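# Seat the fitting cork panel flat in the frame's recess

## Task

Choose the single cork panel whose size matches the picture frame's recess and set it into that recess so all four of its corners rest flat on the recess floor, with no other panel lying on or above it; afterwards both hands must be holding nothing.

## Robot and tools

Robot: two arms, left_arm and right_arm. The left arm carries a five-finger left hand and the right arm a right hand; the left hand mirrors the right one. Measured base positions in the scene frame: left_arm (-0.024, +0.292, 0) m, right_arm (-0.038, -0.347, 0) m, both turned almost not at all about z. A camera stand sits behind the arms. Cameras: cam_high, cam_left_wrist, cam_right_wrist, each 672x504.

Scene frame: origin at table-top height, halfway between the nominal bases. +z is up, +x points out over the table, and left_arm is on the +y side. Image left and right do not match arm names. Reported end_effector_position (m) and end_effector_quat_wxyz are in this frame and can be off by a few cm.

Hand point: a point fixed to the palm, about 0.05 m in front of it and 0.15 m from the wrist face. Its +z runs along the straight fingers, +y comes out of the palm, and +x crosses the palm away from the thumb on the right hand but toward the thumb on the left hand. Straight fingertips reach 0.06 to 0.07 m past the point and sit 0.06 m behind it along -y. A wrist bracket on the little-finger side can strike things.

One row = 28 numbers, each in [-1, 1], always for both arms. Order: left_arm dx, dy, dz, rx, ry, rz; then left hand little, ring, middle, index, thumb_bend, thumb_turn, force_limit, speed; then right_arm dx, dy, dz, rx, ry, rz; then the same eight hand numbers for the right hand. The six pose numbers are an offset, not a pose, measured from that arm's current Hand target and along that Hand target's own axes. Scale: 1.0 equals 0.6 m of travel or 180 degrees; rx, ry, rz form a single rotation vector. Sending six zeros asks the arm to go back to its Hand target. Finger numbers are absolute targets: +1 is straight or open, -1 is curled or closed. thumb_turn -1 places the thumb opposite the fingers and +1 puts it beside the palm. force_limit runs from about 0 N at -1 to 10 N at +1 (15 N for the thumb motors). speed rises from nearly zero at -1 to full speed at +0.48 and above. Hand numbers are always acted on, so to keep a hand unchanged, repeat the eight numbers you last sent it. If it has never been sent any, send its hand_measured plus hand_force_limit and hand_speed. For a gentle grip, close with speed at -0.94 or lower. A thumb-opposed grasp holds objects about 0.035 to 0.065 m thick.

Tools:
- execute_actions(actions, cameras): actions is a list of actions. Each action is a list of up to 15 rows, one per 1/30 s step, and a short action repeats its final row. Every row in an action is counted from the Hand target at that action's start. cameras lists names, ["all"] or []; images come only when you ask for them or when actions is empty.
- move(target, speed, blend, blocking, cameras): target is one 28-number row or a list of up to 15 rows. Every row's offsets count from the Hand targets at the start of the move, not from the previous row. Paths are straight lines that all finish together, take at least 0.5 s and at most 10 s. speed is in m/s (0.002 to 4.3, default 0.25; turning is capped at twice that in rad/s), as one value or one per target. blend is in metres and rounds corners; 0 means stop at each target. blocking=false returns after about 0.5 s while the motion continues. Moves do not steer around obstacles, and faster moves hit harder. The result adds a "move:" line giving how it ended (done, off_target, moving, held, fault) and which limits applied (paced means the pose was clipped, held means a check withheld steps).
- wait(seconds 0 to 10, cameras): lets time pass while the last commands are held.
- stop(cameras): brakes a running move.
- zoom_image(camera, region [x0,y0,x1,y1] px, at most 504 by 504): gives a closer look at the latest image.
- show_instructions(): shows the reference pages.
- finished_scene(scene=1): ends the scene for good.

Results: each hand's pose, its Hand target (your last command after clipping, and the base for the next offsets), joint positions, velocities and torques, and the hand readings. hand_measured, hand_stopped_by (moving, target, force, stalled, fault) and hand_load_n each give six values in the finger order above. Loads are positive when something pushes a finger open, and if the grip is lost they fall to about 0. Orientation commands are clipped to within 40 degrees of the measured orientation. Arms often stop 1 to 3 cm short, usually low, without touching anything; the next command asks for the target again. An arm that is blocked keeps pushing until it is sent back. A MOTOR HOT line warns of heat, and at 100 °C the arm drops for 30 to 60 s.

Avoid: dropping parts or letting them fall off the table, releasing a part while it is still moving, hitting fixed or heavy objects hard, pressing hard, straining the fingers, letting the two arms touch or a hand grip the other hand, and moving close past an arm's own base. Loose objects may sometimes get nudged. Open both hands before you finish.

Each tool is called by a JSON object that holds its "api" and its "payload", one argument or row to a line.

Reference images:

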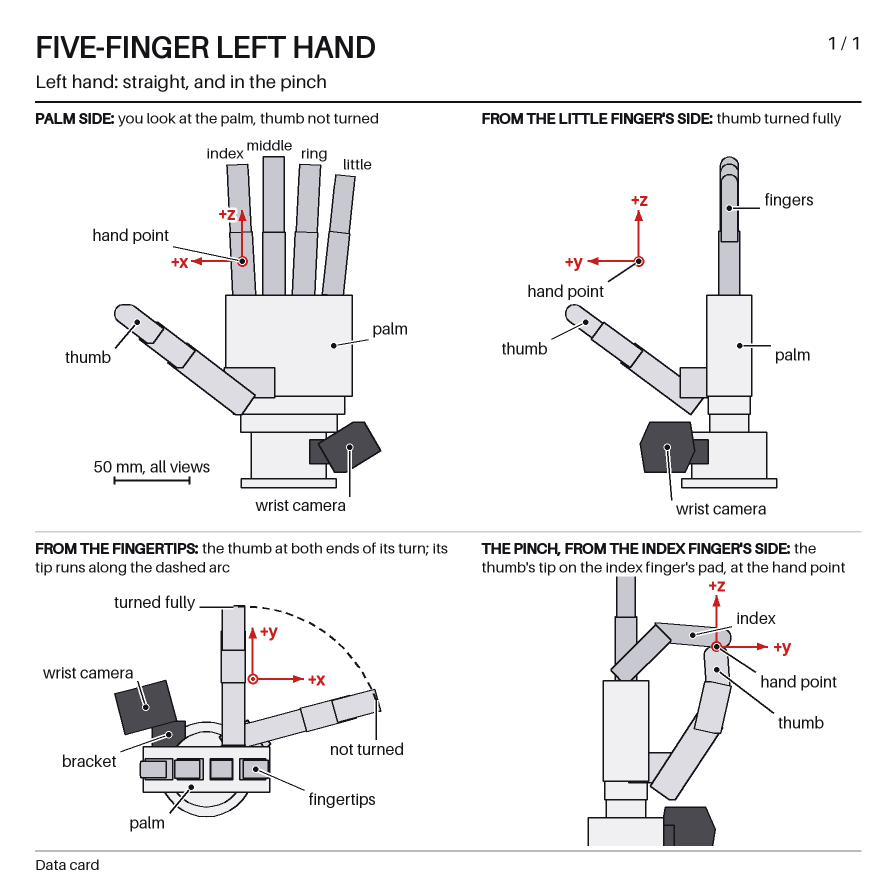

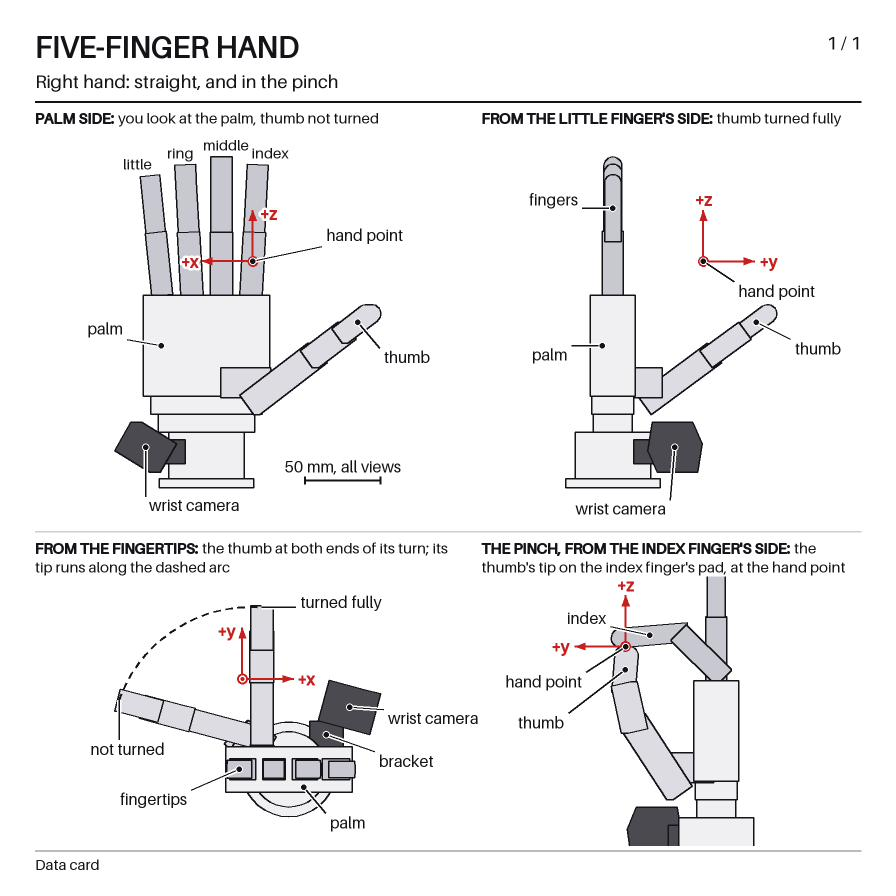

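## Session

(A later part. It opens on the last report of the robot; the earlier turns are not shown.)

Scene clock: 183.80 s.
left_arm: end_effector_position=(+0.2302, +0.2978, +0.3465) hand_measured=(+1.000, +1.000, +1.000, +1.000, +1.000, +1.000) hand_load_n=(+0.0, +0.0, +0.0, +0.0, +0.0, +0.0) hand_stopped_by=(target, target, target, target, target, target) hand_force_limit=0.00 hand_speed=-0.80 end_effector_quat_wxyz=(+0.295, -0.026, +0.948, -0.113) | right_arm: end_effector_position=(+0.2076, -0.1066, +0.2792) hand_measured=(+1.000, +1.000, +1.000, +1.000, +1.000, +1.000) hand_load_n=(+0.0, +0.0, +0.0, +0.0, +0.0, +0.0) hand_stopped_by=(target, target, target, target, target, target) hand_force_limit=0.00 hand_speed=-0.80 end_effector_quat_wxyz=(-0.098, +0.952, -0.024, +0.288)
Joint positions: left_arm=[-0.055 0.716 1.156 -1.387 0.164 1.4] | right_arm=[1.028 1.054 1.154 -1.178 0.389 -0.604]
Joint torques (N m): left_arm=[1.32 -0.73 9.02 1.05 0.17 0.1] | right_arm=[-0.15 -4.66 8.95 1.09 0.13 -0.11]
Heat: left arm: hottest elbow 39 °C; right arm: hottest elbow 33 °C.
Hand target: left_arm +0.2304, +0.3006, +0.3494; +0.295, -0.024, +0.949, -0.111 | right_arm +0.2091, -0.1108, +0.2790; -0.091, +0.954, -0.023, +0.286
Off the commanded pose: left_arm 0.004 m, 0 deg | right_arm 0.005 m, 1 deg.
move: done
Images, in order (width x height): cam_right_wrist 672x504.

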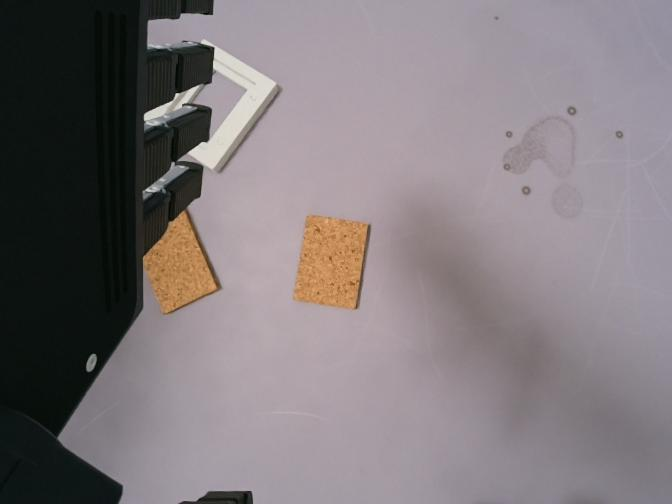

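{"api": "move", "payload": {
  "target": [0,0,0,0,0,0,1,1,1,1,1,1,0,-0.8,-0.153,0.058,0.189,0.2237,-0.1803,0.0624,1,1,0.6,0.6,1,-1,0,-0.2],
  "cameras": ["cam_right_wrist","cam_high"]
}}

Scene clock: 197.83 s.
left_arm: end_effector_position=(+0.2302, +0.2978, +0.3465) hand_measured=(+1.000, +1.000, +1.000, +1.000, +1.000, +1.000) hand_load_n=(+0.0, +0.0, +0.0, +0.0, +0.0, +0.0) hand_stopped_by=(target, target, target, target, target, target) hand_force_limit=0.00 hand_speed=-0.80 end_effector_quat_wxyz=(+0.295, -0.026, +0.948, -0.113) | right_arm: end_effector_position=(+0.1875, -0.1181, +0.1299) hand_measured=(+1.000, +1.000, +0.600, +0.600, +1.000, -1.000) hand_load_n=(-0.5, -0.5, +0.0, +0.0, +0.0, +0.0) hand_stopped_by=(target, target, target, target, target, target) hand_force_limit=0.00 hand_speed=-0.20 end_effector_quat_wxyz=(-0.435, +0.900, +0.009, -0.014)
Joint positions: left_arm=[-0.055 0.716 1.156 -1.387 0.164 1.4] | right_arm=[0.425 1.06 0.714 -0.794 -0.819 -0.988]
Joint torques (N m): left_arm=[1.32 -0.73 9.03 1.03 0.17 0.1] | right_arm=[-0.15 -3.31 8.62 2 -0.7 -0.17]
Heat: left arm: hottest elbow 37 °C; right arm: hottest elbow 33 °C.
Hand target: left_arm +0.2304, +0.3006, +0.3494; +0.295, -0.024, +0.949, -0.111 | right_arm +0.1949, -0.1180, +0.1298; -0.438, +0.899, +0.011, -0.006
Off the commanded pose: left_arm 0.004 m, 0 deg | right_arm 0.008 m, 1 deg.
move: done
Images, in order (width x height): cam_high 672x504, cam_right_wrist 672x504.

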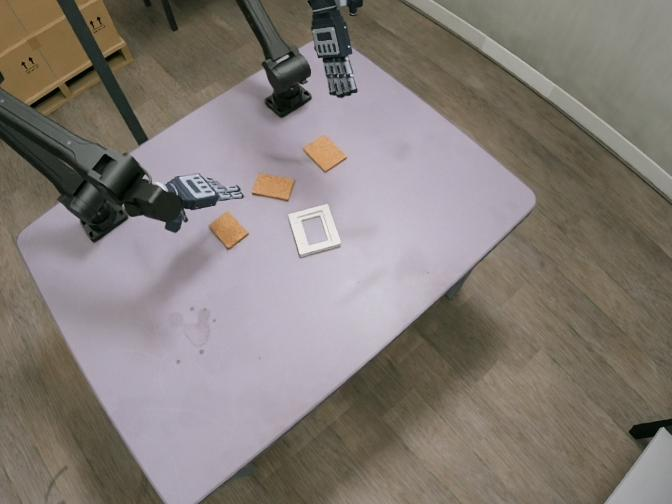

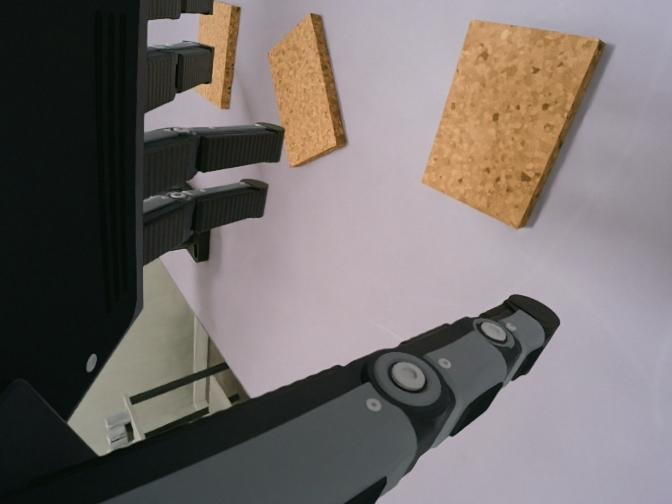

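{"api": "move", "payload": {
  "target": [0,0,0,0,0,0,1,1,1,1,1,1,0,-0.8,0.059,0.047,0.074,0,-0.0131,-0.0103,1,1,0.6,0.6,1,-1,0,-0.2],
  "cameras": ["cam_right_wrist"]
}}

Scene clock: 213.20 s.
left_arm: end_effector_position=(+0.2302, +0.2978, +0.3465) hand_measured=(+1.000, +1.000, +1.000, +1.000, +1.000, +1.000) hand_load_n=(+0.0, +0.0, +0.0, +0.0, +0.0, +0.0) hand_stopped_by=(target, target, target, target, target, target) hand_force_limit=0.00 hand_speed=-0.80 end_effector_quat_wxyz=(+0.295, -0.026, +0.948, -0.113) | right_arm: end_effector_position=(+0.2153, -0.1053, +0.0732) hand_measured=(+1.000, +1.000, +0.600, +0.600, +1.000, -1.000) hand_load_n=(+0.0, +0.0, +0.0, +0.0, +0.0, +0.0) hand_stopped_by=(target, target, target, target, target, target) hand_force_limit=0.00 hand_speed=-0.20 end_effector_quat_wxyz=(-0.431, +0.901, +0.025, -0.033)
Joint positions: left_arm=[-0.055 0.716 1.156 -1.387 0.164 1.4] | right_arm=[0.425 1.274 0.714 -0.647 -0.837 -1.049]
Joint torques (N m): left_arm=[1.32 -0.73 9.01 1.02 0.17 0.1] | right_arm=[0.44 -5.54 9.58 1.8 -0.72 -0.08]
Heat: left arm: hottest elbow 37 °C; right arm: hottest elbow 34 °C.
Hand target: left_arm +0.2304, +0.3006, +0.3494; +0.295, -0.024, +0.949, -0.111 | right_arm +0.2298, -0.0995, +0.0802; -0.438, +0.898, +0.035, -0.017
Off the commanded pose: left_arm 0.004 m, 0 deg | right_arm 0.017 m, 2 deg.
move: off_target (right_arm)
Images, in order (width x height): cam_right_wrist 672x504.

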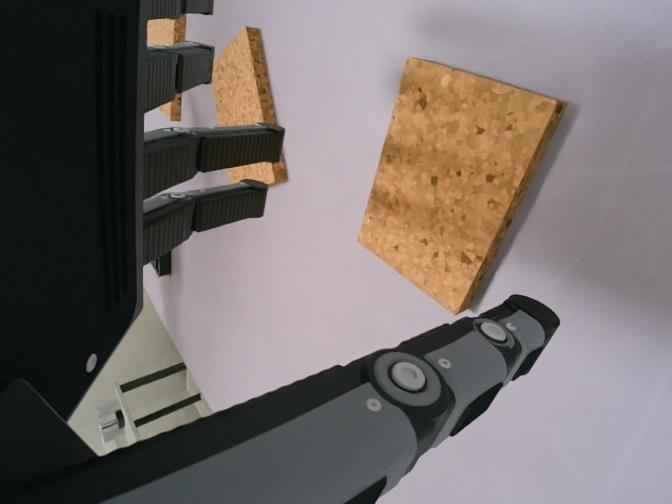

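{"api": "move", "payload": {
  "target": [0,0,0,0,0,0,1,1,1,1,1,1,0,-0.8,0.0157,0.044,0.0375,0,0,0,1,1,0.6,0.6,1,-1,0,-0.2],
  "cameras": ["cam_right_wrist"],
  "speed": 0.15
}}

Scene clock: 219.33 s.
left_arm: end_effector_position=(+0.2302, +0.2978, +0.3465) hand_measured=(+1.000, +1.000, +1.000, +1.000, +1.000, +1.000) hand_load_n=(+0.0, +0.0, +0.0, +0.0, +0.0, +0.0) hand_stopped_by=(target, target, target, target, target, target) hand_force_limit=0.00 hand_speed=-0.80 end_effector_quat_wxyz=(+0.295, -0.026, +0.948, -0.113) | right_arm: end_effector_position=(+0.2342, -0.0970, +0.0483) hand_measured=(+1.000, +1.000, +0.600, +0.600, +1.000, -1.000) hand_load_n=(+0.0, +0.0, +0.0, -0.5, +0.0, +0.0) hand_stopped_by=(target, target, target, target, target, target) hand_force_limit=0.00 hand_speed=-0.20 end_effector_quat_wxyz=(-0.436, +0.899, +0.033, -0.022)
Joint positions: left_arm=[-0.055 0.716 1.156 -1.387 0.164 1.4] | right_arm=[0.425 1.364 0.714 -0.535 -0.839 -1.056]
Joint torques (N m): left_arm=[1.2 -0.79 9.02 1.02 0.18 0.1] | right_arm=[0.09 -6.24 7.21 1.87 -0.72 -0.09]
Heat: left arm: hottest elbow 36 °C; right arm: hottest elbow 34 °C.
Hand target: left_arm +0.2304, +0.3006, +0.3494; +0.295, -0.024, +0.949, -0.111 | right_arm +0.2391, -0.0973, +0.0456; -0.438, +0.898, +0.035, -0.017
Off the commanded pose: left_arm 0.004 m, 0 deg | right_arm 0.006 m, 1 deg.
move: done
Images, in order (width x height): cam_right_wrist 672x504.

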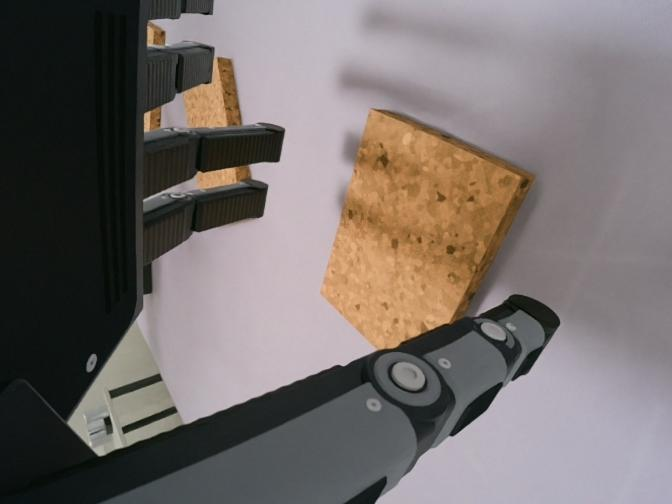

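{"api": "move", "payload": {
  "target": [
    [0,0,0,0,0,0,1,1,1,1,1,1,0,-0.8,-0.0115,0.0052,-0.0065,0,0,0,1,1,0.6,0.6,1,-1,0,-0.2],
    [0,0,0,0,0,0,1,1,1,1,1,1,0,-0.8,-0.011,0.0419,0.0223,0,0,0,1,1,0.6,0.6,1,-1,0,-0.2]
  ],
  "cameras": ["cam_right_wrist"],
  "speed": 0.06
}}

Scene clock: 227.53 s.
left_arm: end_effector_position=(+0.2302, +0.2978, +0.3465) hand_measured=(+1.000, +1.000, +1.000, +1.000, +1.000, +1.000) hand_load_n=(+0.0, +0.0, +0.0, +0.0, +0.0, +0.0) hand_stopped_by=(target, target, target, target, target, target) hand_force_limit=0.00 hand_speed=-0.80 end_effector_quat_wxyz=(+0.295, -0.026, +0.948, -0.113) | right_arm: end_effector_position=(+0.2272, -0.1014, +0.0202) hand_measured=(+1.000, +1.000, +0.600, +0.600, +1.000, -1.000) hand_load_n=(+0.0, +0.0, +0.0, +0.0, +0.0, +0.0) hand_stopped_by=(target, target, target, target, target, target) hand_force_limit=0.00 hand_speed=-0.20 end_effector_quat_wxyz=(-0.436, +0.899, +0.034, -0.023)
Joint positions: left_arm=[-0.055 0.716 1.156 -1.387 0.164 1.4] | right_arm=[0.421 1.406 0.66 -0.447 -0.843 -1.067]
Joint torques (N m): left_arm=[1.26 -0.67 8.99 1.03 0.18 0.11] | right_arm=[-0.21 -6.24 6.74 2 -0.69 -0.09]
Heat: left arm: hottest elbow 36 °C; right arm: hottest elbow 34 °C.
Hand target: left_arm +0.2304, +0.3006, +0.3494; +0.295, -0.024, +0.949, -0.111 | right_arm +0.2329, -0.1028, +0.0175; -0.438, +0.898, +0.035, -0.017
Off the commanded pose: left_arm 0.004 m, 0 deg | right_arm 0.006 m, 1 deg.
move: done
Images, in order (width x height): cam_right_wrist 672x504.

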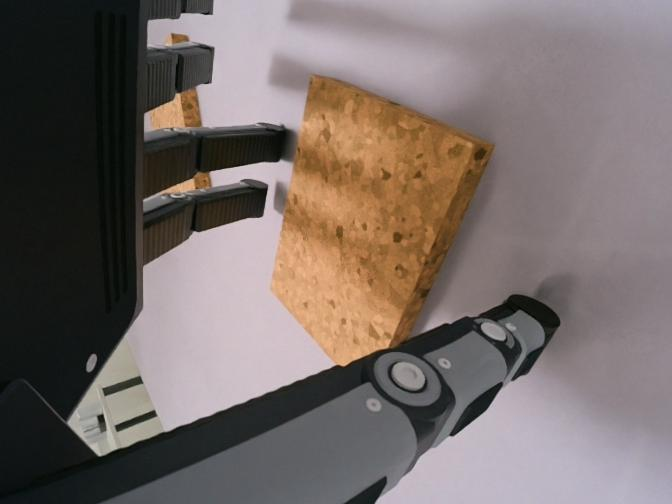

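{"api": "zoom_image", "payload": {
  "camera": "cam_right_wrist",
  "region": [230, 60, 580, 370]
}}

Scaled by 1.440 from the camera's 672x504 image, which has a finer 960x720 frame.

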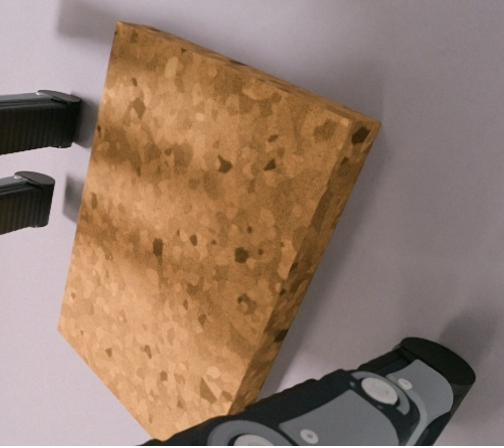

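{"api": "move", "payload": {
  "target": [0,0,0,0,0,0,1,1,1,1,1,1,0,-0.8,0,0.0066,0.0051,0,0,0,1,1,0.6,0.6,1,-1,0,-0.2],
  "cameras": ["cam_right_wrist"],
  "speed": 0.04
}}

Scene clock: 235.27 s.
left_arm: end_effector_position=(+0.2302, +0.2978, +0.3465) hand_measured=(+1.000, +1.000, +1.000, +1.000, +1.000, +1.000) hand_load_n=(+0.0, +0.0, +0.0, +0.0, +0.0, +0.0) hand_stopped_by=(target, target, target, target, target, target) hand_force_limit=0.00 hand_speed=-0.80 end_effector_quat_wxyz=(+0.295, -0.026, +0.948, -0.113) | right_arm: end_effector_position=(+0.2284, -0.1002, +0.0192) hand_measured=(+1.000, +1.000, +0.600, +0.600, +1.000, -1.000) hand_load_n=(+0.0, +0.0, -0.5, +0.0, +0.0, +0.0) hand_stopped_by=(target, target, target, target, target, target) hand_force_limit=0.00 hand_speed=-0.20 end_effector_quat_wxyz=(-0.439, +0.897, +0.036, -0.021)
Joint positions: left_arm=[-0.055 0.716 1.156 -1.387 0.164 1.4] | right_arm=[0.42 1.41 0.658 -0.432 -0.848 -1.067]
Joint torques (N m): left_arm=[1.2 -0.73 9.01 1.05 0.18 0.1] | right_arm=[-0.15 -5.71 6.45 1.95 -0.54 -0.1]
Heat: left arm: hottest elbow 36 °C; right arm: hottest elbow 33 °C.
Hand target: left_arm +0.2304, +0.3006, +0.3494; +0.295, -0.024, +0.949, -0.111 | right_arm +0.2330, -0.1028, +0.0126; -0.438, +0.898, +0.035, -0.017
Off the commanded pose: left_arm 0.004 m, 0 deg | right_arm 0.008 m, 1 deg.
move: done
Images, in order (width x height): cam_right_wrist 672x504.

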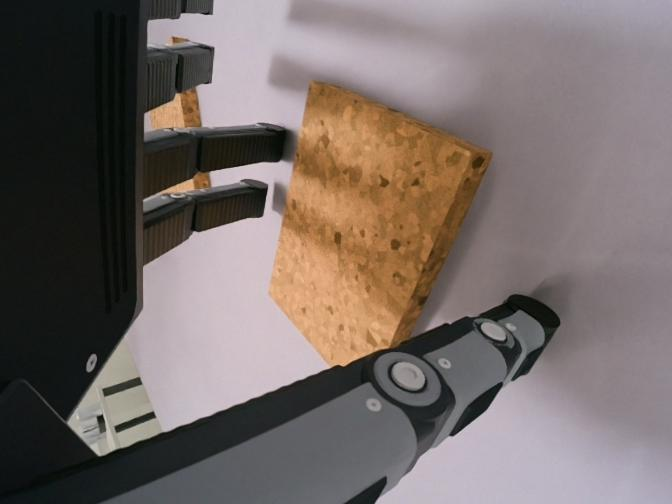

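{"api": "move", "payload": {
  "target": [0,0,0,0,0,0,1,1,1,1,1,1,0,-0.8,0,-0.004,-0.003,0,0,0,1,1,0.3,0.3,0.4,-1,-0.5,-0.94],
  "cameras": ["cam_right_wrist"],
  "speed": 0.04
}}

Scene clock: 241.87 s.
left_arm: end_effector_position=(+0.2302, +0.2978, +0.3465) hand_measured=(+1.000, +1.000, +1.000, +1.000, +1.000, +1.000) hand_load_n=(+0.0, +0.0, +0.0, +0.0, +0.0, +0.0) hand_stopped_by=(target, target, target, target, target, target) hand_force_limit=0.00 hand_speed=-0.80 end_effector_quat_wxyz=(+0.295, -0.026, +0.948, -0.113) | right_arm: end_effector_position=(+0.2287, -0.0988, +0.0202) hand_measured=(+1.000, +1.000, +0.546, +0.300, +0.694, -1.000) hand_load_n=(+0.0, +0.0, +2.0, +3.5, +3.5, -1.0) hand_stopped_by=(target, target, force, target, force, target) hand_force_limit=-0.50 hand_speed=-0.94 end_effector_quat_wxyz=(-0.443, +0.895, +0.038, -0.021)
Joint positions: left_arm=[-0.055 0.716 1.156 -1.387 0.164 1.4] | right_arm=[0.42 1.41 0.658 -0.427 -0.855 -1.067]
Joint torques (N m): left_arm=[1.26 -0.73 9.01 1.03 0.17 0.1] | right_arm=[-0.15 -6.24 6.76 1.44 -0.28 -0.09]
Heat: left arm: hottest elbow 36 °C; right arm: hottest elbow 33 °C.
Hand target: left_arm +0.2304, +0.3006, +0.3494; +0.295, -0.024, +0.949, -0.111 | right_arm +0.2330, -0.1027, +0.0157; -0.438, +0.898, +0.035, -0.017
Off the commanded pose: left_arm 0.004 m, 0 deg | right_arm 0.007 m, 1 deg.
move: done
Images, in order (width x height): cam_right_wrist 672x504.

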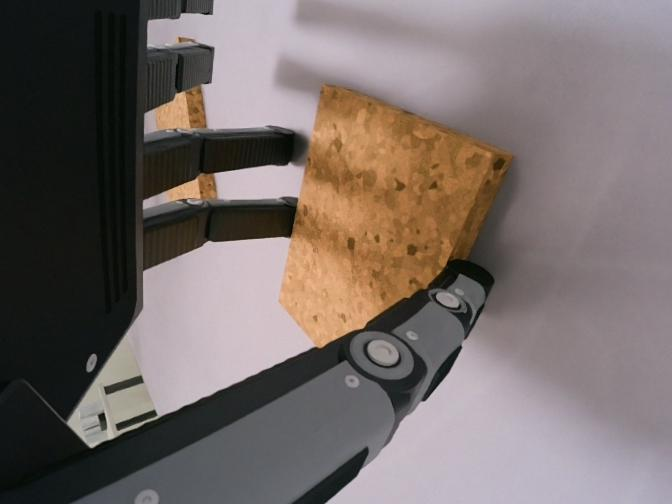

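{"api": "zoom_image", "payload": {
  "camera": "cam_right_wrist",
  "region": [230, 70, 560, 370]
}}

Scaled by 1.527 from the camera's 672x504 image, which has a finer 960x720 frame.

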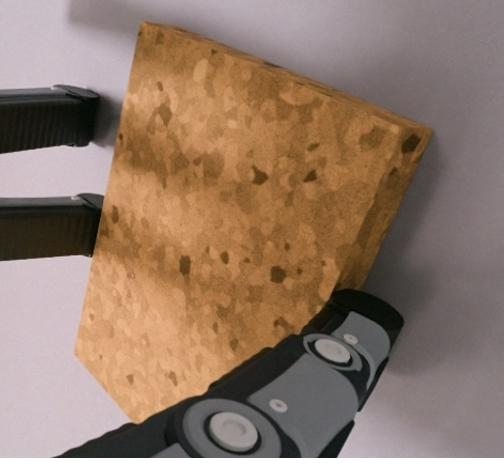

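{"api": "move", "payload": {
  "target": [0,0,0,0,0,0,1,1,1,1,1,1,0,-0.8,0,-0.0099,-0.0077,0,0,0,1,1,0.3,0.3,0.4,-1,-0.5,-0.94],
  "cameras": ["cam_right_wrist"],
  "speed": 0.04
}}

Scene clock: 246.33 s.
left_arm: end_effector_position=(+0.2302, +0.2978, +0.3465) hand_measured=(+1.000, +1.000, +1.000, +1.000, +1.000, +1.000) hand_load_n=(+0.0, +0.0, +0.0, +0.0, -0.5, +0.0) hand_stopped_by=(target, target, target, target, target, target) hand_force_limit=0.00 hand_speed=-0.80 end_effector_quat_wxyz=(+0.295, -0.026, +0.948, -0.113) | right_arm: end_effector_position=(+0.2282, -0.0993, +0.0202) hand_measured=(+1.000, +1.000, +0.546, +0.300, +0.694, -1.000) hand_load_n=(+0.0, +0.0, +1.5, +3.5, +4.0, -1.0) hand_stopped_by=(target, target, force, target, force, target) hand_force_limit=-0.50 hand_speed=-0.94 end_effector_quat_wxyz=(-0.442, +0.896, +0.038, -0.021)
Joint positions: left_arm=[-0.055 0.716 1.156 -1.387 0.164 1.4] | right_arm=[0.42 1.409 0.658 -0.431 -0.854 -1.067]
Joint torques (N m): left_arm=[1.38 -0.67 9.02 1.05 0.17 0.1] | right_arm=[-0.15 -7.82 7.42 0.54 -0.3 -0.1]
Heat: left arm: hottest elbow 36 °C; right arm: hottest elbow 33 °C.
Hand target: left_arm +0.2304, +0.3006, +0.3494; +0.295, -0.024, +0.949, -0.111 | right_arm +0.2330, -0.1027, +0.0230; -0.438, +0.898, +0.035, -0.017
Off the commanded pose: left_arm 0.004 m, 0 deg | right_arm 0.007 m, 1 deg.
move: done
Images, in order (width x height): cam_right_wrist 672x504.

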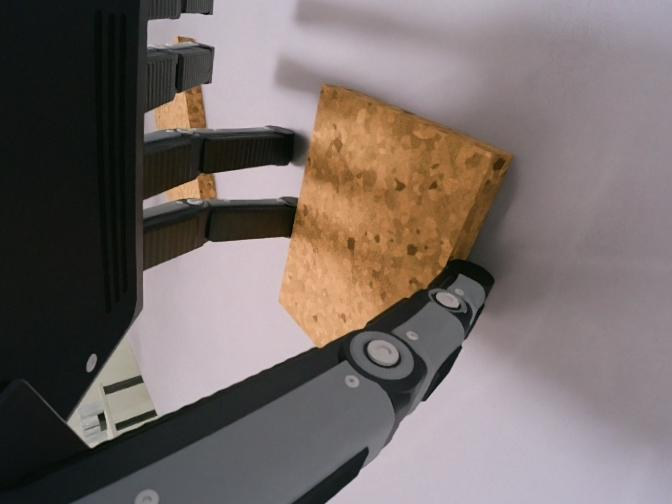

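{"api": "move", "payload": {
  "target": [0,0,0,0,0,0,1,1,1,1,1,1,0,-0.8,0,-0.0131,-0.0103,0,0,0,1,1,0.3,0.3,0.4,-1,-0.5,-0.94],
  "cameras": ["cam_right_wrist"],
  "speed": 0.04
}}

Scene clock: 248.63 s.
left_arm: end_effector_position=(+0.2302, +0.2978, +0.3465) hand_measured=(+1.000, +1.000, +1.000, +1.000, +1.000, +1.000) hand_load_n=(+0.0, +0.0, +0.0, +0.0, +0.0, +0.0) hand_stopped_by=(target, target, target, target, target, target) hand_force_limit=0.00 hand_speed=-0.80 end_effector_quat_wxyz=(+0.295, -0.026, +0.948, -0.113) | right_arm: end_effector_position=(+0.2212, -0.1037, +0.0227) hand_measured=(+1.000, +1.000, +0.544, +0.300, +0.694, -1.000) hand_load_n=(+0.0, +0.0, +0.0, +3.5, +3.5, -1.0) hand_stopped_by=(target, target, force, target, force, target) hand_force_limit=-0.50 hand_speed=-0.94 end_effector_quat_wxyz=(-0.434, +0.900, +0.031, -0.031)
Joint positions: left_arm=[-0.055 0.716 1.156 -1.387 0.164 1.4] | right_arm=[0.42 1.394 0.658 -0.474 -0.846 -1.067]
Joint torques (N m): left_arm=[1.32 -0.62 9.02 1.03 0.18 0.1] | right_arm=[-0.15 -8.06 8.4 0.85 -0.59 -0.08]
Heat: left arm: hottest elbow 36 °C; right arm: hottest elbow 33 °C.
Hand target: left_arm +0.2304, +0.3006, +0.3494; +0.295, -0.024, +0.949, -0.111 | right_arm +0.2330, -0.1028, +0.0331; -0.438, +0.898, +0.035, -0.017
Off the commanded pose: left_arm 0.004 m, 0 deg | right_arm 0.016 m, 2 deg.
move: off_target (right_arm)
Images, in order (width x height): cam_right_wrist 672x504.

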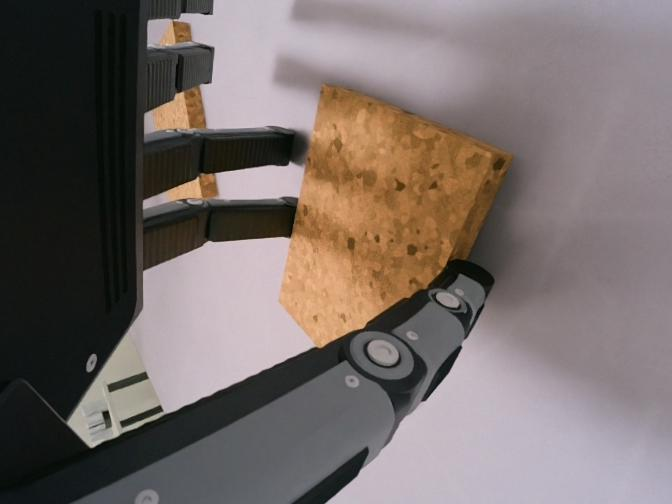

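{"api": "move", "payload": {
  "target": [0,0,0,0,0,0,1,1,1,1,1,1,0,-0.8,0,0,0,0,0,0,1,1,0.2,0.3,0.4,-1,-0.5,-0.94],
  "cameras": ["cam_right_wrist"],
  "speed": 0.04
}}

Scene clock: 251.47 s.
left_arm: end_effector_position=(+0.2302, +0.2978, +0.3465) hand_measured=(+1.000, +1.000, +1.000, +1.000, +1.000, +1.000) hand_load_n=(+0.0, +0.0, +0.0, +0.0, +0.0, +0.0) hand_stopped_by=(target, target, target, target, target, target) hand_force_limit=0.00 hand_speed=-0.80 end_effector_quat_wxyz=(+0.295, -0.026, +0.948, -0.113) | right_arm: end_effector_position=(+0.2214, -0.1025, +0.0259) hand_measured=(+1.000, +1.000, +0.292, +0.300, +0.694, -1.000) hand_load_n=(+0.0, +0.0, +3.0, +2.5, +4.5, -1.0) hand_stopped_by=(target, target, force, target, force, target) hand_force_limit=-0.50 hand_speed=-0.94 end_effector_quat_wxyz=(-0.438, +0.898, +0.033, -0.029)
Joint positions: left_arm=[-0.055 0.716 1.156 -1.387 0.164 1.4] | right_arm=[0.42 1.386 0.658 -0.474 -0.852 -1.067]
Joint torques (N m): left_arm=[1.32 -0.73 8.99 1.03 0.18 0.11] | right_arm=[-0.21 -7.36 8.49 0.83 -0.37 -0.08]
Heat: left arm: hottest elbow 36 °C; right arm: hottest elbow 33 °C.
Hand target: left_arm +0.2304, +0.3006, +0.3494; +0.295, -0.024, +0.949, -0.111 | right_arm +0.2330, -0.1027, +0.0331; -0.438, +0.898, +0.035, -0.017
Off the commanded pose: left_arm 0.004 m, 0 deg | right_arm 0.014 m, 1 deg.
move: off_target (right_arm)
Images, in order (width x height): cam_right_wrist 672x504.

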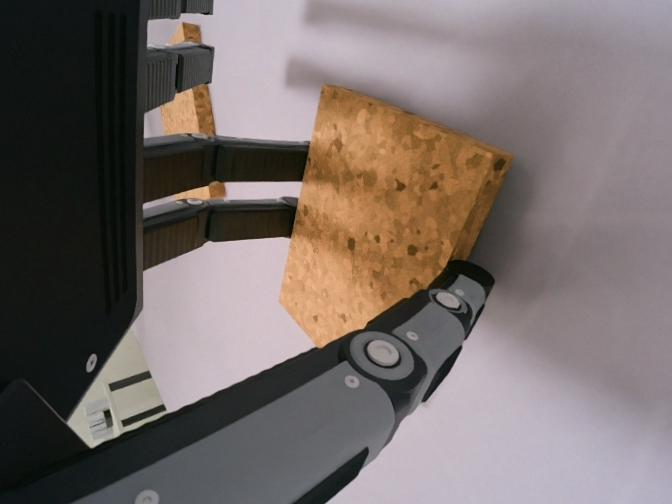

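{"api": "move", "payload": {
  "target": [
    [0,0,0,0,0,0,1,1,1,1,1,1,0,-0.8,0,-0.092,-0.0718,0,0,0,1,1,0.2,0.3,0.4,-1,-0.5,-0.94],
    [0,0,0,0,0,0,1,1,1,1,1,1,0,-0.8,0.2497,-0.2545,0.1363,0,0.1112,0.0868,1,1,0.2,0.3,0.4,-1,-0.5,-0.94]
  ],
  "cameras": ["all"],
  "speed": 0.12
}}

Scene clock: 261.43 s.
left_arm: end_effector_position=(+0.2302, +0.2978, +0.3465) hand_measured=(+1.000, +1.000, +1.000, +1.000, +1.000, +1.000) hand_load_n=(-0.5, +0.0, +0.0, +0.0, +0.0, +0.0) hand_stopped_by=(target, target, target, target, target, target) hand_force_limit=0.00 hand_speed=-0.80 end_effector_quat_wxyz=(+0.295, -0.026, +0.948, -0.113) | right_arm: end_effector_position=(+0.3560, +0.0499, +0.0893) hand_measured=(+1.000, +1.000, +0.292, +0.300, +0.694, -1.000) hand_load_n=(+0.0, +0.0, +2.0, +2.0, +5.0, -0.5) hand_stopped_by=(target, target, force, target, force, target) hand_force_limit=-0.50 hand_speed=-0.94 end_effector_quat_wxyz=(-0.416, +0.891, -0.169, +0.069)
Joint positions: left_arm=[-0.055 0.716 1.156 -1.387 0.164 1.4] | right_arm=[0.643 1.592 1.056 -0.257 -0.438 -0.382]
Joint torques (N m): left_arm=[1.26 -0.79 9.02 1.03 0.18 0.1] | right_arm=[1.26 -10.75 11.52 2.66 -0.26 0.07]
Heat: left arm: hottest elbow 36 °C; right arm: hottest elbow 34 °C.
Hand target: left_arm +0.2304, +0.3006, +0.3494; +0.295, -0.024, +0.949, -0.111 | right_arm +0.3701, +0.0668, +0.1030; -0.431, +0.884, -0.163, +0.080
Off the commanded pose: left_arm 0.004 m, 0 deg | right_arm 0.026 m, 2 deg.
move: off_target (right_arm)

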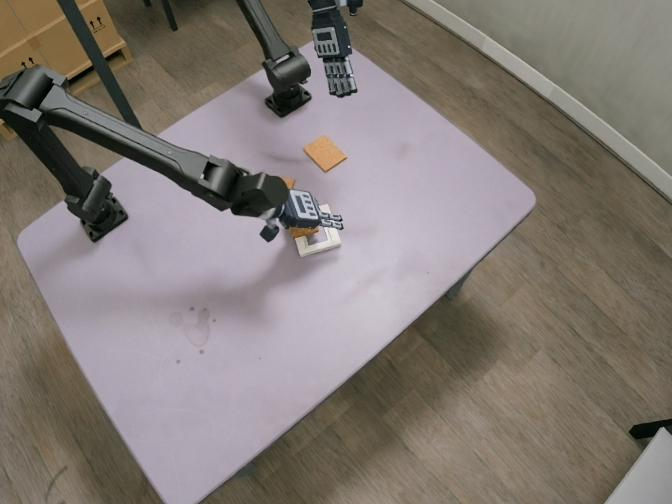

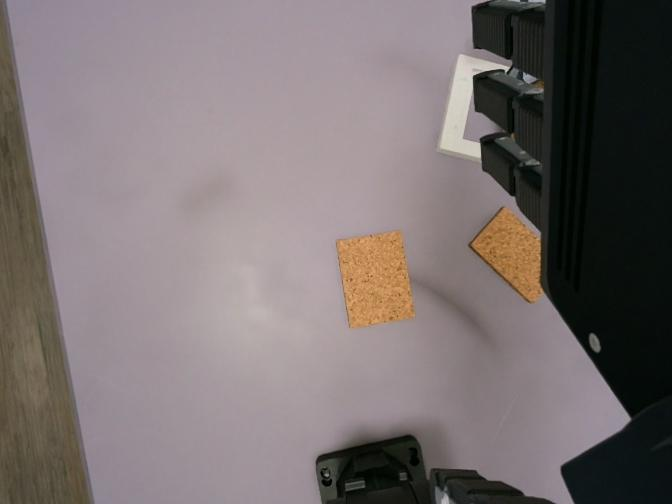

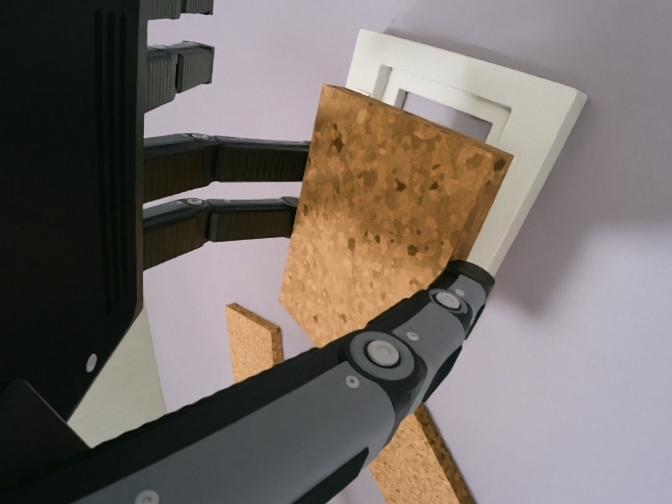

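{"api": "zoom_image", "payload": {
  "camera": "cam_right_wrist",
  "region": [270, 10, 610, 330]
}}

Scaled by 1.482 from the camera's 672x504 image, which has a finer 960x720 frame.

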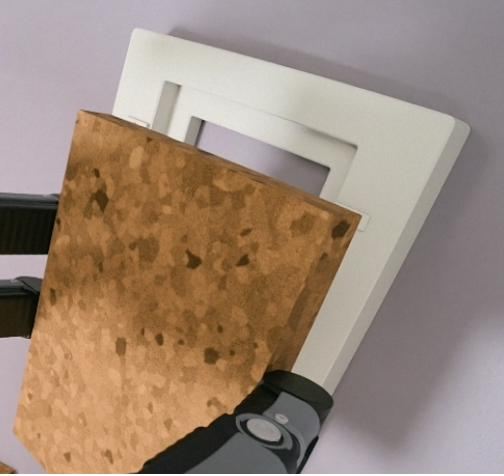

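{"api": "move", "payload": {
  "target": [0,0,0,0,0,0,1,1,1,1,1,1,0,-0.8,0.0085,0.0235,0.0727,0,0.0074,0.0058,1,1,0.2,0.3,0.4,-1,-0.5,-0.94],
  "cameras": ["cam_right_wrist"],
  "speed": 0.1
}}

{"api": "zoom_image", "payload": {
  "camera": "cam_right_wrist",
  "region": [270, 30, 610, 350]
}}

Scene clock: 277.70 s.
left_arm: end_effector_position=(+0.2302, +0.2978, +0.3465) hand_measured=(+1.000, +1.000, +1.000, +1.000, +1.000, +1.000) hand_load_n=(+0.0, +0.0, +0.0, +0.0, +0.0, +0.0) hand_stopped_by=(target, target, target, target, target, target) hand_force_limit=0.00 hand_speed=-0.80 end_effector_quat_wxyz=(+0.295, -0.026, +0.948, -0.113) | right_arm: end_effector_position=(+0.3703, +0.0715, +0.0509) hand_measured=(+1.000, +1.000, +0.292, +0.300, +0.694, -1.000) hand_load_n=(+0.0, +0.0, +2.0, +2.5, +5.0, -0.5) hand_stopped_by=(target, target, force, target, force, target) hand_force_limit=-0.50 hand_speed=-0.94 end_effector_quat_wxyz=(-0.413, +0.889, -0.183, +0.075)
Joint positions: left_arm=[-0.055 0.716 1.156 -1.387 0.164 1.4] | right_arm=[0.666 1.7 1.076 -0.155 -0.399 -0.342]
Joint torques (N m): left_arm=[1.32 -0.67 9.02 1.03 0.17 0.1] | right_arm=[1.32 -12.22 10.99 2.71 -0.23 0.09]
Heat: left arm: hottest elbow 35 °C; right arm: hottest elbow 35 °C.
Hand target: left_arm +0.2304, +0.3006, +0.3494; +0.295, -0.024, +0.949, -0.111 | right_arm +0.3839, +0.0890, +0.0650; -0.430, +0.881, -0.176, +0.086
Off the commanded pose: left_arm 0.004 m, 0 deg | right_arm 0.026 m, 3 deg.
move: off_target (right_arm)
Images, in order (width x height): cam_right_wrist 672x504.

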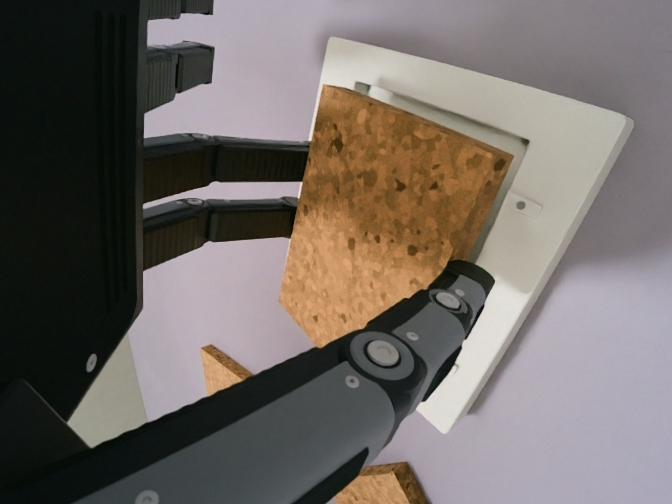

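Scaled by 1.482 from the camera's 672x504 image, which has a finer 960x720 frame.

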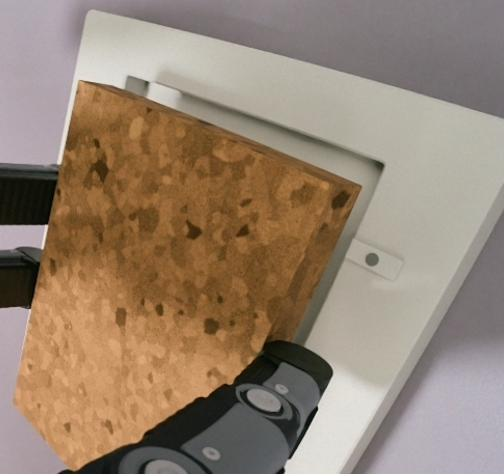

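{"api": "move", "payload": {
  "target": [0,0,0,0,0,0,1,1,1,1,1,1,0,-0.8,-0.0003,0.0072,0.026,0,0.0044,0.0034,1,1,0.2,0.3,0.4,-1,-0.5,-0.94],
  "cameras": ["cam_right_wrist"],
  "speed": 0.06
}}

{"api": "zoom_image", "payload": {
  "camera": "cam_right_wrist",
  "region": [270, 30, 610, 350]
}}

Scene clock: 286.67 s.
left_arm: end_effector_position=(+0.2302, +0.2978, +0.3465) hand_measured=(+1.000, +1.000, +1.000, +1.000, +1.000, +1.000) hand_load_n=(+0.0, +0.0, +0.0, +0.0, +0.0, +0.0) hand_stopped_by=(target, target, target, target, target, target) hand_force_limit=0.00 hand_speed=-0.80 end_effector_quat_wxyz=(+0.295, -0.026, +0.948, -0.113) | right_arm: end_effector_position=(+0.3768, +0.0809, +0.0449) hand_measured=(+1.000, +1.000, +0.292, +0.300, +0.694, -1.000) hand_load_n=(+0.0, +0.0, +2.0, +2.5, +5.0, -0.5) hand_stopped_by=(target, target, force, target, force, target) hand_force_limit=-0.50 hand_speed=-0.94 end_effector_quat_wxyz=(-0.417, +0.885, -0.189, +0.083)
Joint positions: left_arm=[-0.055 0.716 1.156 -1.387 0.164 1.4] | right_arm=[0.676 1.726 1.085 -0.117 -0.377 -0.321]
Joint torques (N m): left_arm=[1.32 -0.79 9.02 1.02 0.17 0.1] | right_arm=[1.49 -11.69 10.74 2.7 -0.2 0.09]
Heat: left arm: hottest elbow 35 °C; right arm: hottest elbow 35 °C.
Hand target: left_arm +0.2304, +0.3006, +0.3494; +0.295, -0.024, +0.949, -0.111 | right_arm +0.3875, +0.0981, +0.0520; -0.429, +0.880, -0.184, +0.090
Off the commanded pose: left_arm 0.004 m, 0 deg | right_arm 0.021 m, 2 deg.
move: off_target (right_arm)
Images, in order (width x height): cam_right_wrist 672x504.

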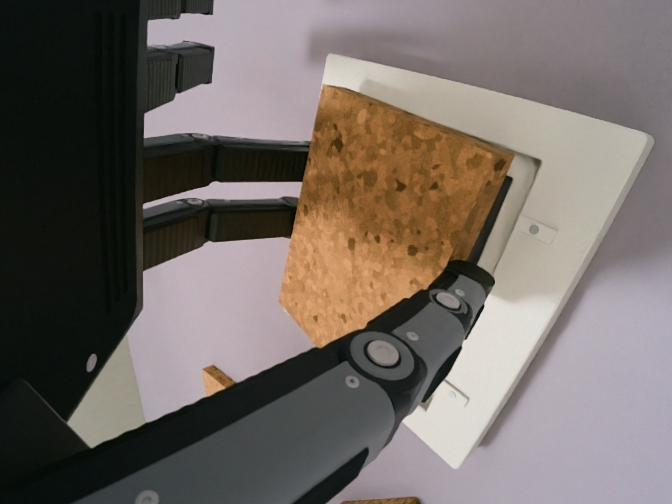

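Scaled by 1.482 from the camera's 672x504 image, which has a finer 960x720 frame.

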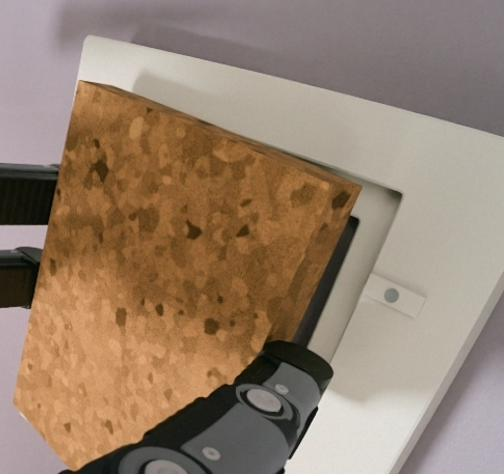

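{"api": "zoom_image", "payload": {
  "camera": "cam_right_wrist",
  "region": [310, 50, 450, 160]
}}

{"api": "zoom_image", "payload": {
  "camera": "cam_right_wrist",
  "region": [420, 100, 580, 240]
}}

Scaled by 3.600 from the camera's 672x504 image, which has a finer 960x720 frame.

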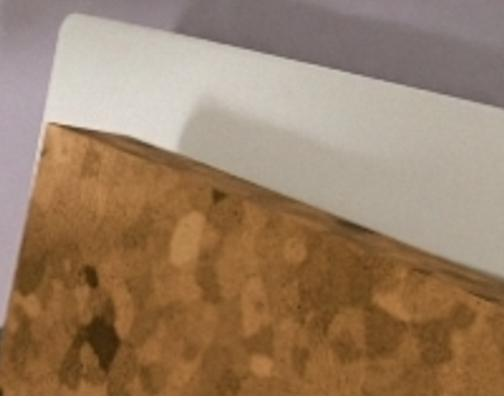

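Scaled by 3.150 from the camera's 672x504 image, which has a finer 960x720 frame.

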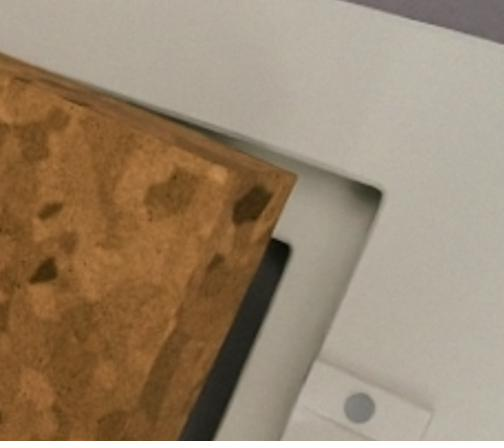

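{"api": "move", "payload": {
  "target": [0,0,0,0,0,0,1,1,1,1,1,1,0,-0.8,-0.0075,0.0143,0.0143,0,0,0,1,1,0.2,0.3,0.4,-1,-0.5,-0.94],
  "cameras": ["cam_right_wrist"],
  "speed": 0.04
}}

{"api": "zoom_image", "payload": {
  "camera": "cam_right_wrist",
  "region": [310, 50, 630, 350]
}}

Scene clock: 304.70 s.
left_arm: end_effector_position=(+0.2302, +0.2978, +0.3465) hand_measured=(+1.000, +1.000, +1.000, +1.000, +1.000, +1.000) hand_load_n=(+0.0, +0.0, +0.0, +0.0, +0.0, +0.0) hand_stopped_by=(target, target, target, target, target, target) hand_force_limit=0.00 hand_speed=-0.80 end_effector_quat_wxyz=(+0.295, -0.026, +0.948, -0.113) | right_arm: end_effector_position=(+0.3798, +0.0881, +0.0438) hand_measured=(+1.000, +1.000, +0.292, +0.300, +0.694, -1.000) hand_load_n=(+0.0, +0.0, +1.5, +2.5, +5.0, -0.5) hand_stopped_by=(target, target, force, target, force, target) hand_force_limit=-0.50 hand_speed=-0.94 end_effector_quat_wxyz=(-0.425, +0.881, -0.187, +0.090)
Joint positions: left_arm=[-0.055 0.716 1.156 -1.387 0.164 1.4] | right_arm=[0.683 1.737 1.085 -0.08 -0.371 -0.314]
Joint torques (N m): left_arm=[1.26 -0.67 9.03 1.03 0.17 0.1] | right_arm=[1.61 -11.52 9.68 2.7 -0.15 0.05]
Heat: left arm: hottest elbow 35 °C; right arm: hottest elbow 36 °C.
Hand target: left_arm +0.2304, +0.3006, +0.3494; +0.295, -0.024, +0.949, -0.111 | right_arm +0.3840, +0.1012, +0.0401; -0.429, +0.880, -0.184, +0.090
Off the commanded pose: left_arm 0.004 m, 0 deg | right_arm 0.014 m, 1 deg.
move: off_target (right_arm)
Images, in order (width x height): cam_right_wrist 672x504.

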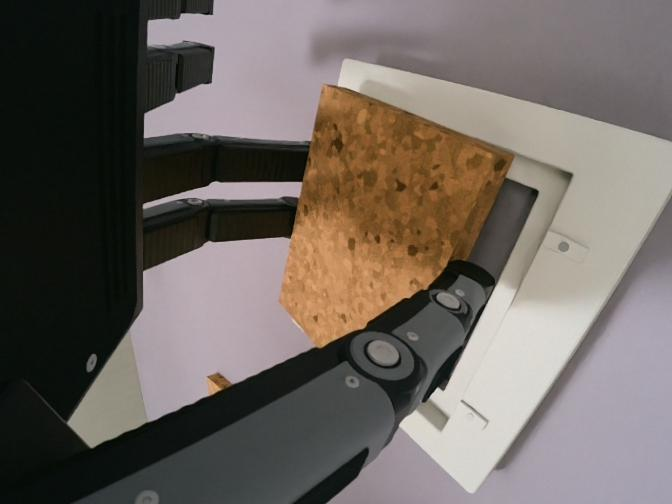

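Scaled by 1.575 from the camera's 672x504 image, which has a finer 960x720 frame.

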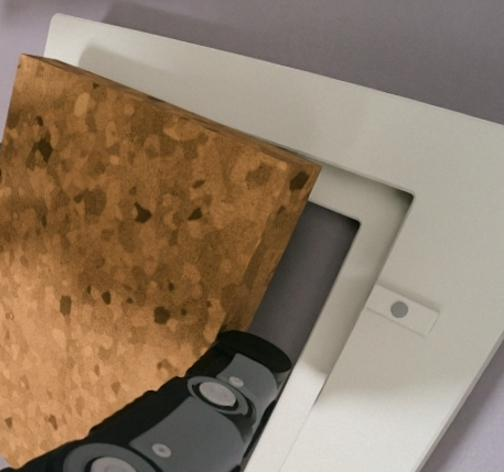

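{"api": "move", "payload": {
  "target": [0,0,0,0,0,0,1,1,1,1,1,1,0,-0.8,-0.0082,0.0248,0.001,0,0,0,1,1,0.2,0.3,0.4,-1,-0.5,-0.94],
  "cameras": ["cam_right_wrist"],
  "speed": 0.04
}}

{"api": "zoom_image", "payload": {
  "camera": "cam_right_wrist",
  "region": [310, 50, 630, 350]
}}

Scene clock: 310.73 s.
left_arm: end_effector_position=(+0.2302, +0.2978, +0.3465) hand_measured=(+1.000, +1.000, +1.000, +1.000, +1.000, +1.000) hand_load_n=(+0.0, +0.0, +0.0, +0.0, +0.0, +0.0) hand_stopped_by=(target, target, target, target, target, target) hand_force_limit=0.00 hand_speed=-0.80 end_effector_quat_wxyz=(+0.295, -0.026, +0.948, -0.113) | right_arm: end_effector_position=(+0.3822, +0.0921, +0.0426) hand_measured=(+1.000, +1.000, +0.292, +0.300, +0.694, -1.000) hand_load_n=(+0.0, +0.0, +1.5, +2.0, +5.0, -0.5) hand_stopped_by=(target, target, force, target, force, target) hand_force_limit=-0.50 hand_speed=-0.94 end_effector_quat_wxyz=(-0.435, +0.876, -0.183, +0.097)
Joint positions: left_arm=[-0.055 0.716 1.156 -1.387 0.164 1.4] | right_arm=[0.686 1.742 1.076 -0.037 -0.37 -0.311]
Joint torques (N m): left_arm=[1.38 -0.73 9.02 1.02 0.17 0.1] | right_arm=[1.38 -11.75 7.1 2.44 -0.14 0.04]
Heat: left arm: hottest elbow 35 °C; right arm: hottest elbow 36 °C.
Hand target: left_arm +0.2304, +0.3006, +0.3494; +0.295, -0.024, +0.949, -0.111 | right_arm +0.3761, +0.0952, +0.0280; -0.429, +0.880, -0.184, +0.090
Off the commanded pose: left_arm 0.004 m, 0 deg | right_arm 0.016 m, 1 deg.
move: off_target (right_arm)
Images, in order (width x height): cam_right_wrist 672x504.

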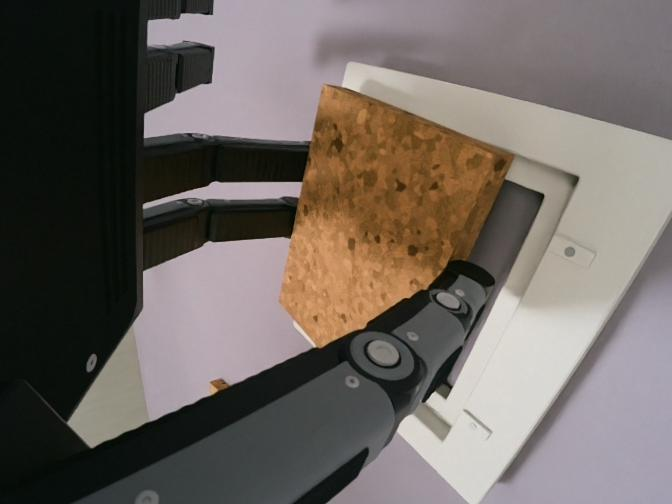

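Scaled by 1.575 from the camera's 672x504 image, which has a finer 960x720 frame.

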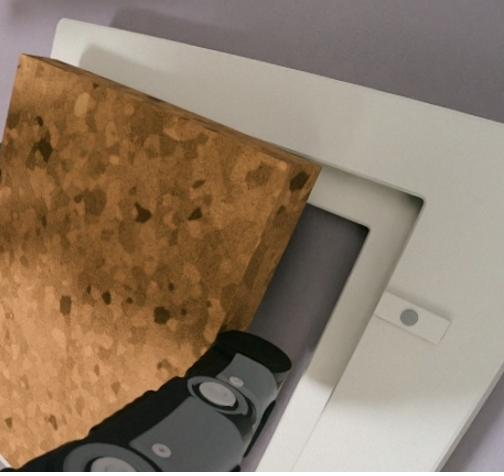

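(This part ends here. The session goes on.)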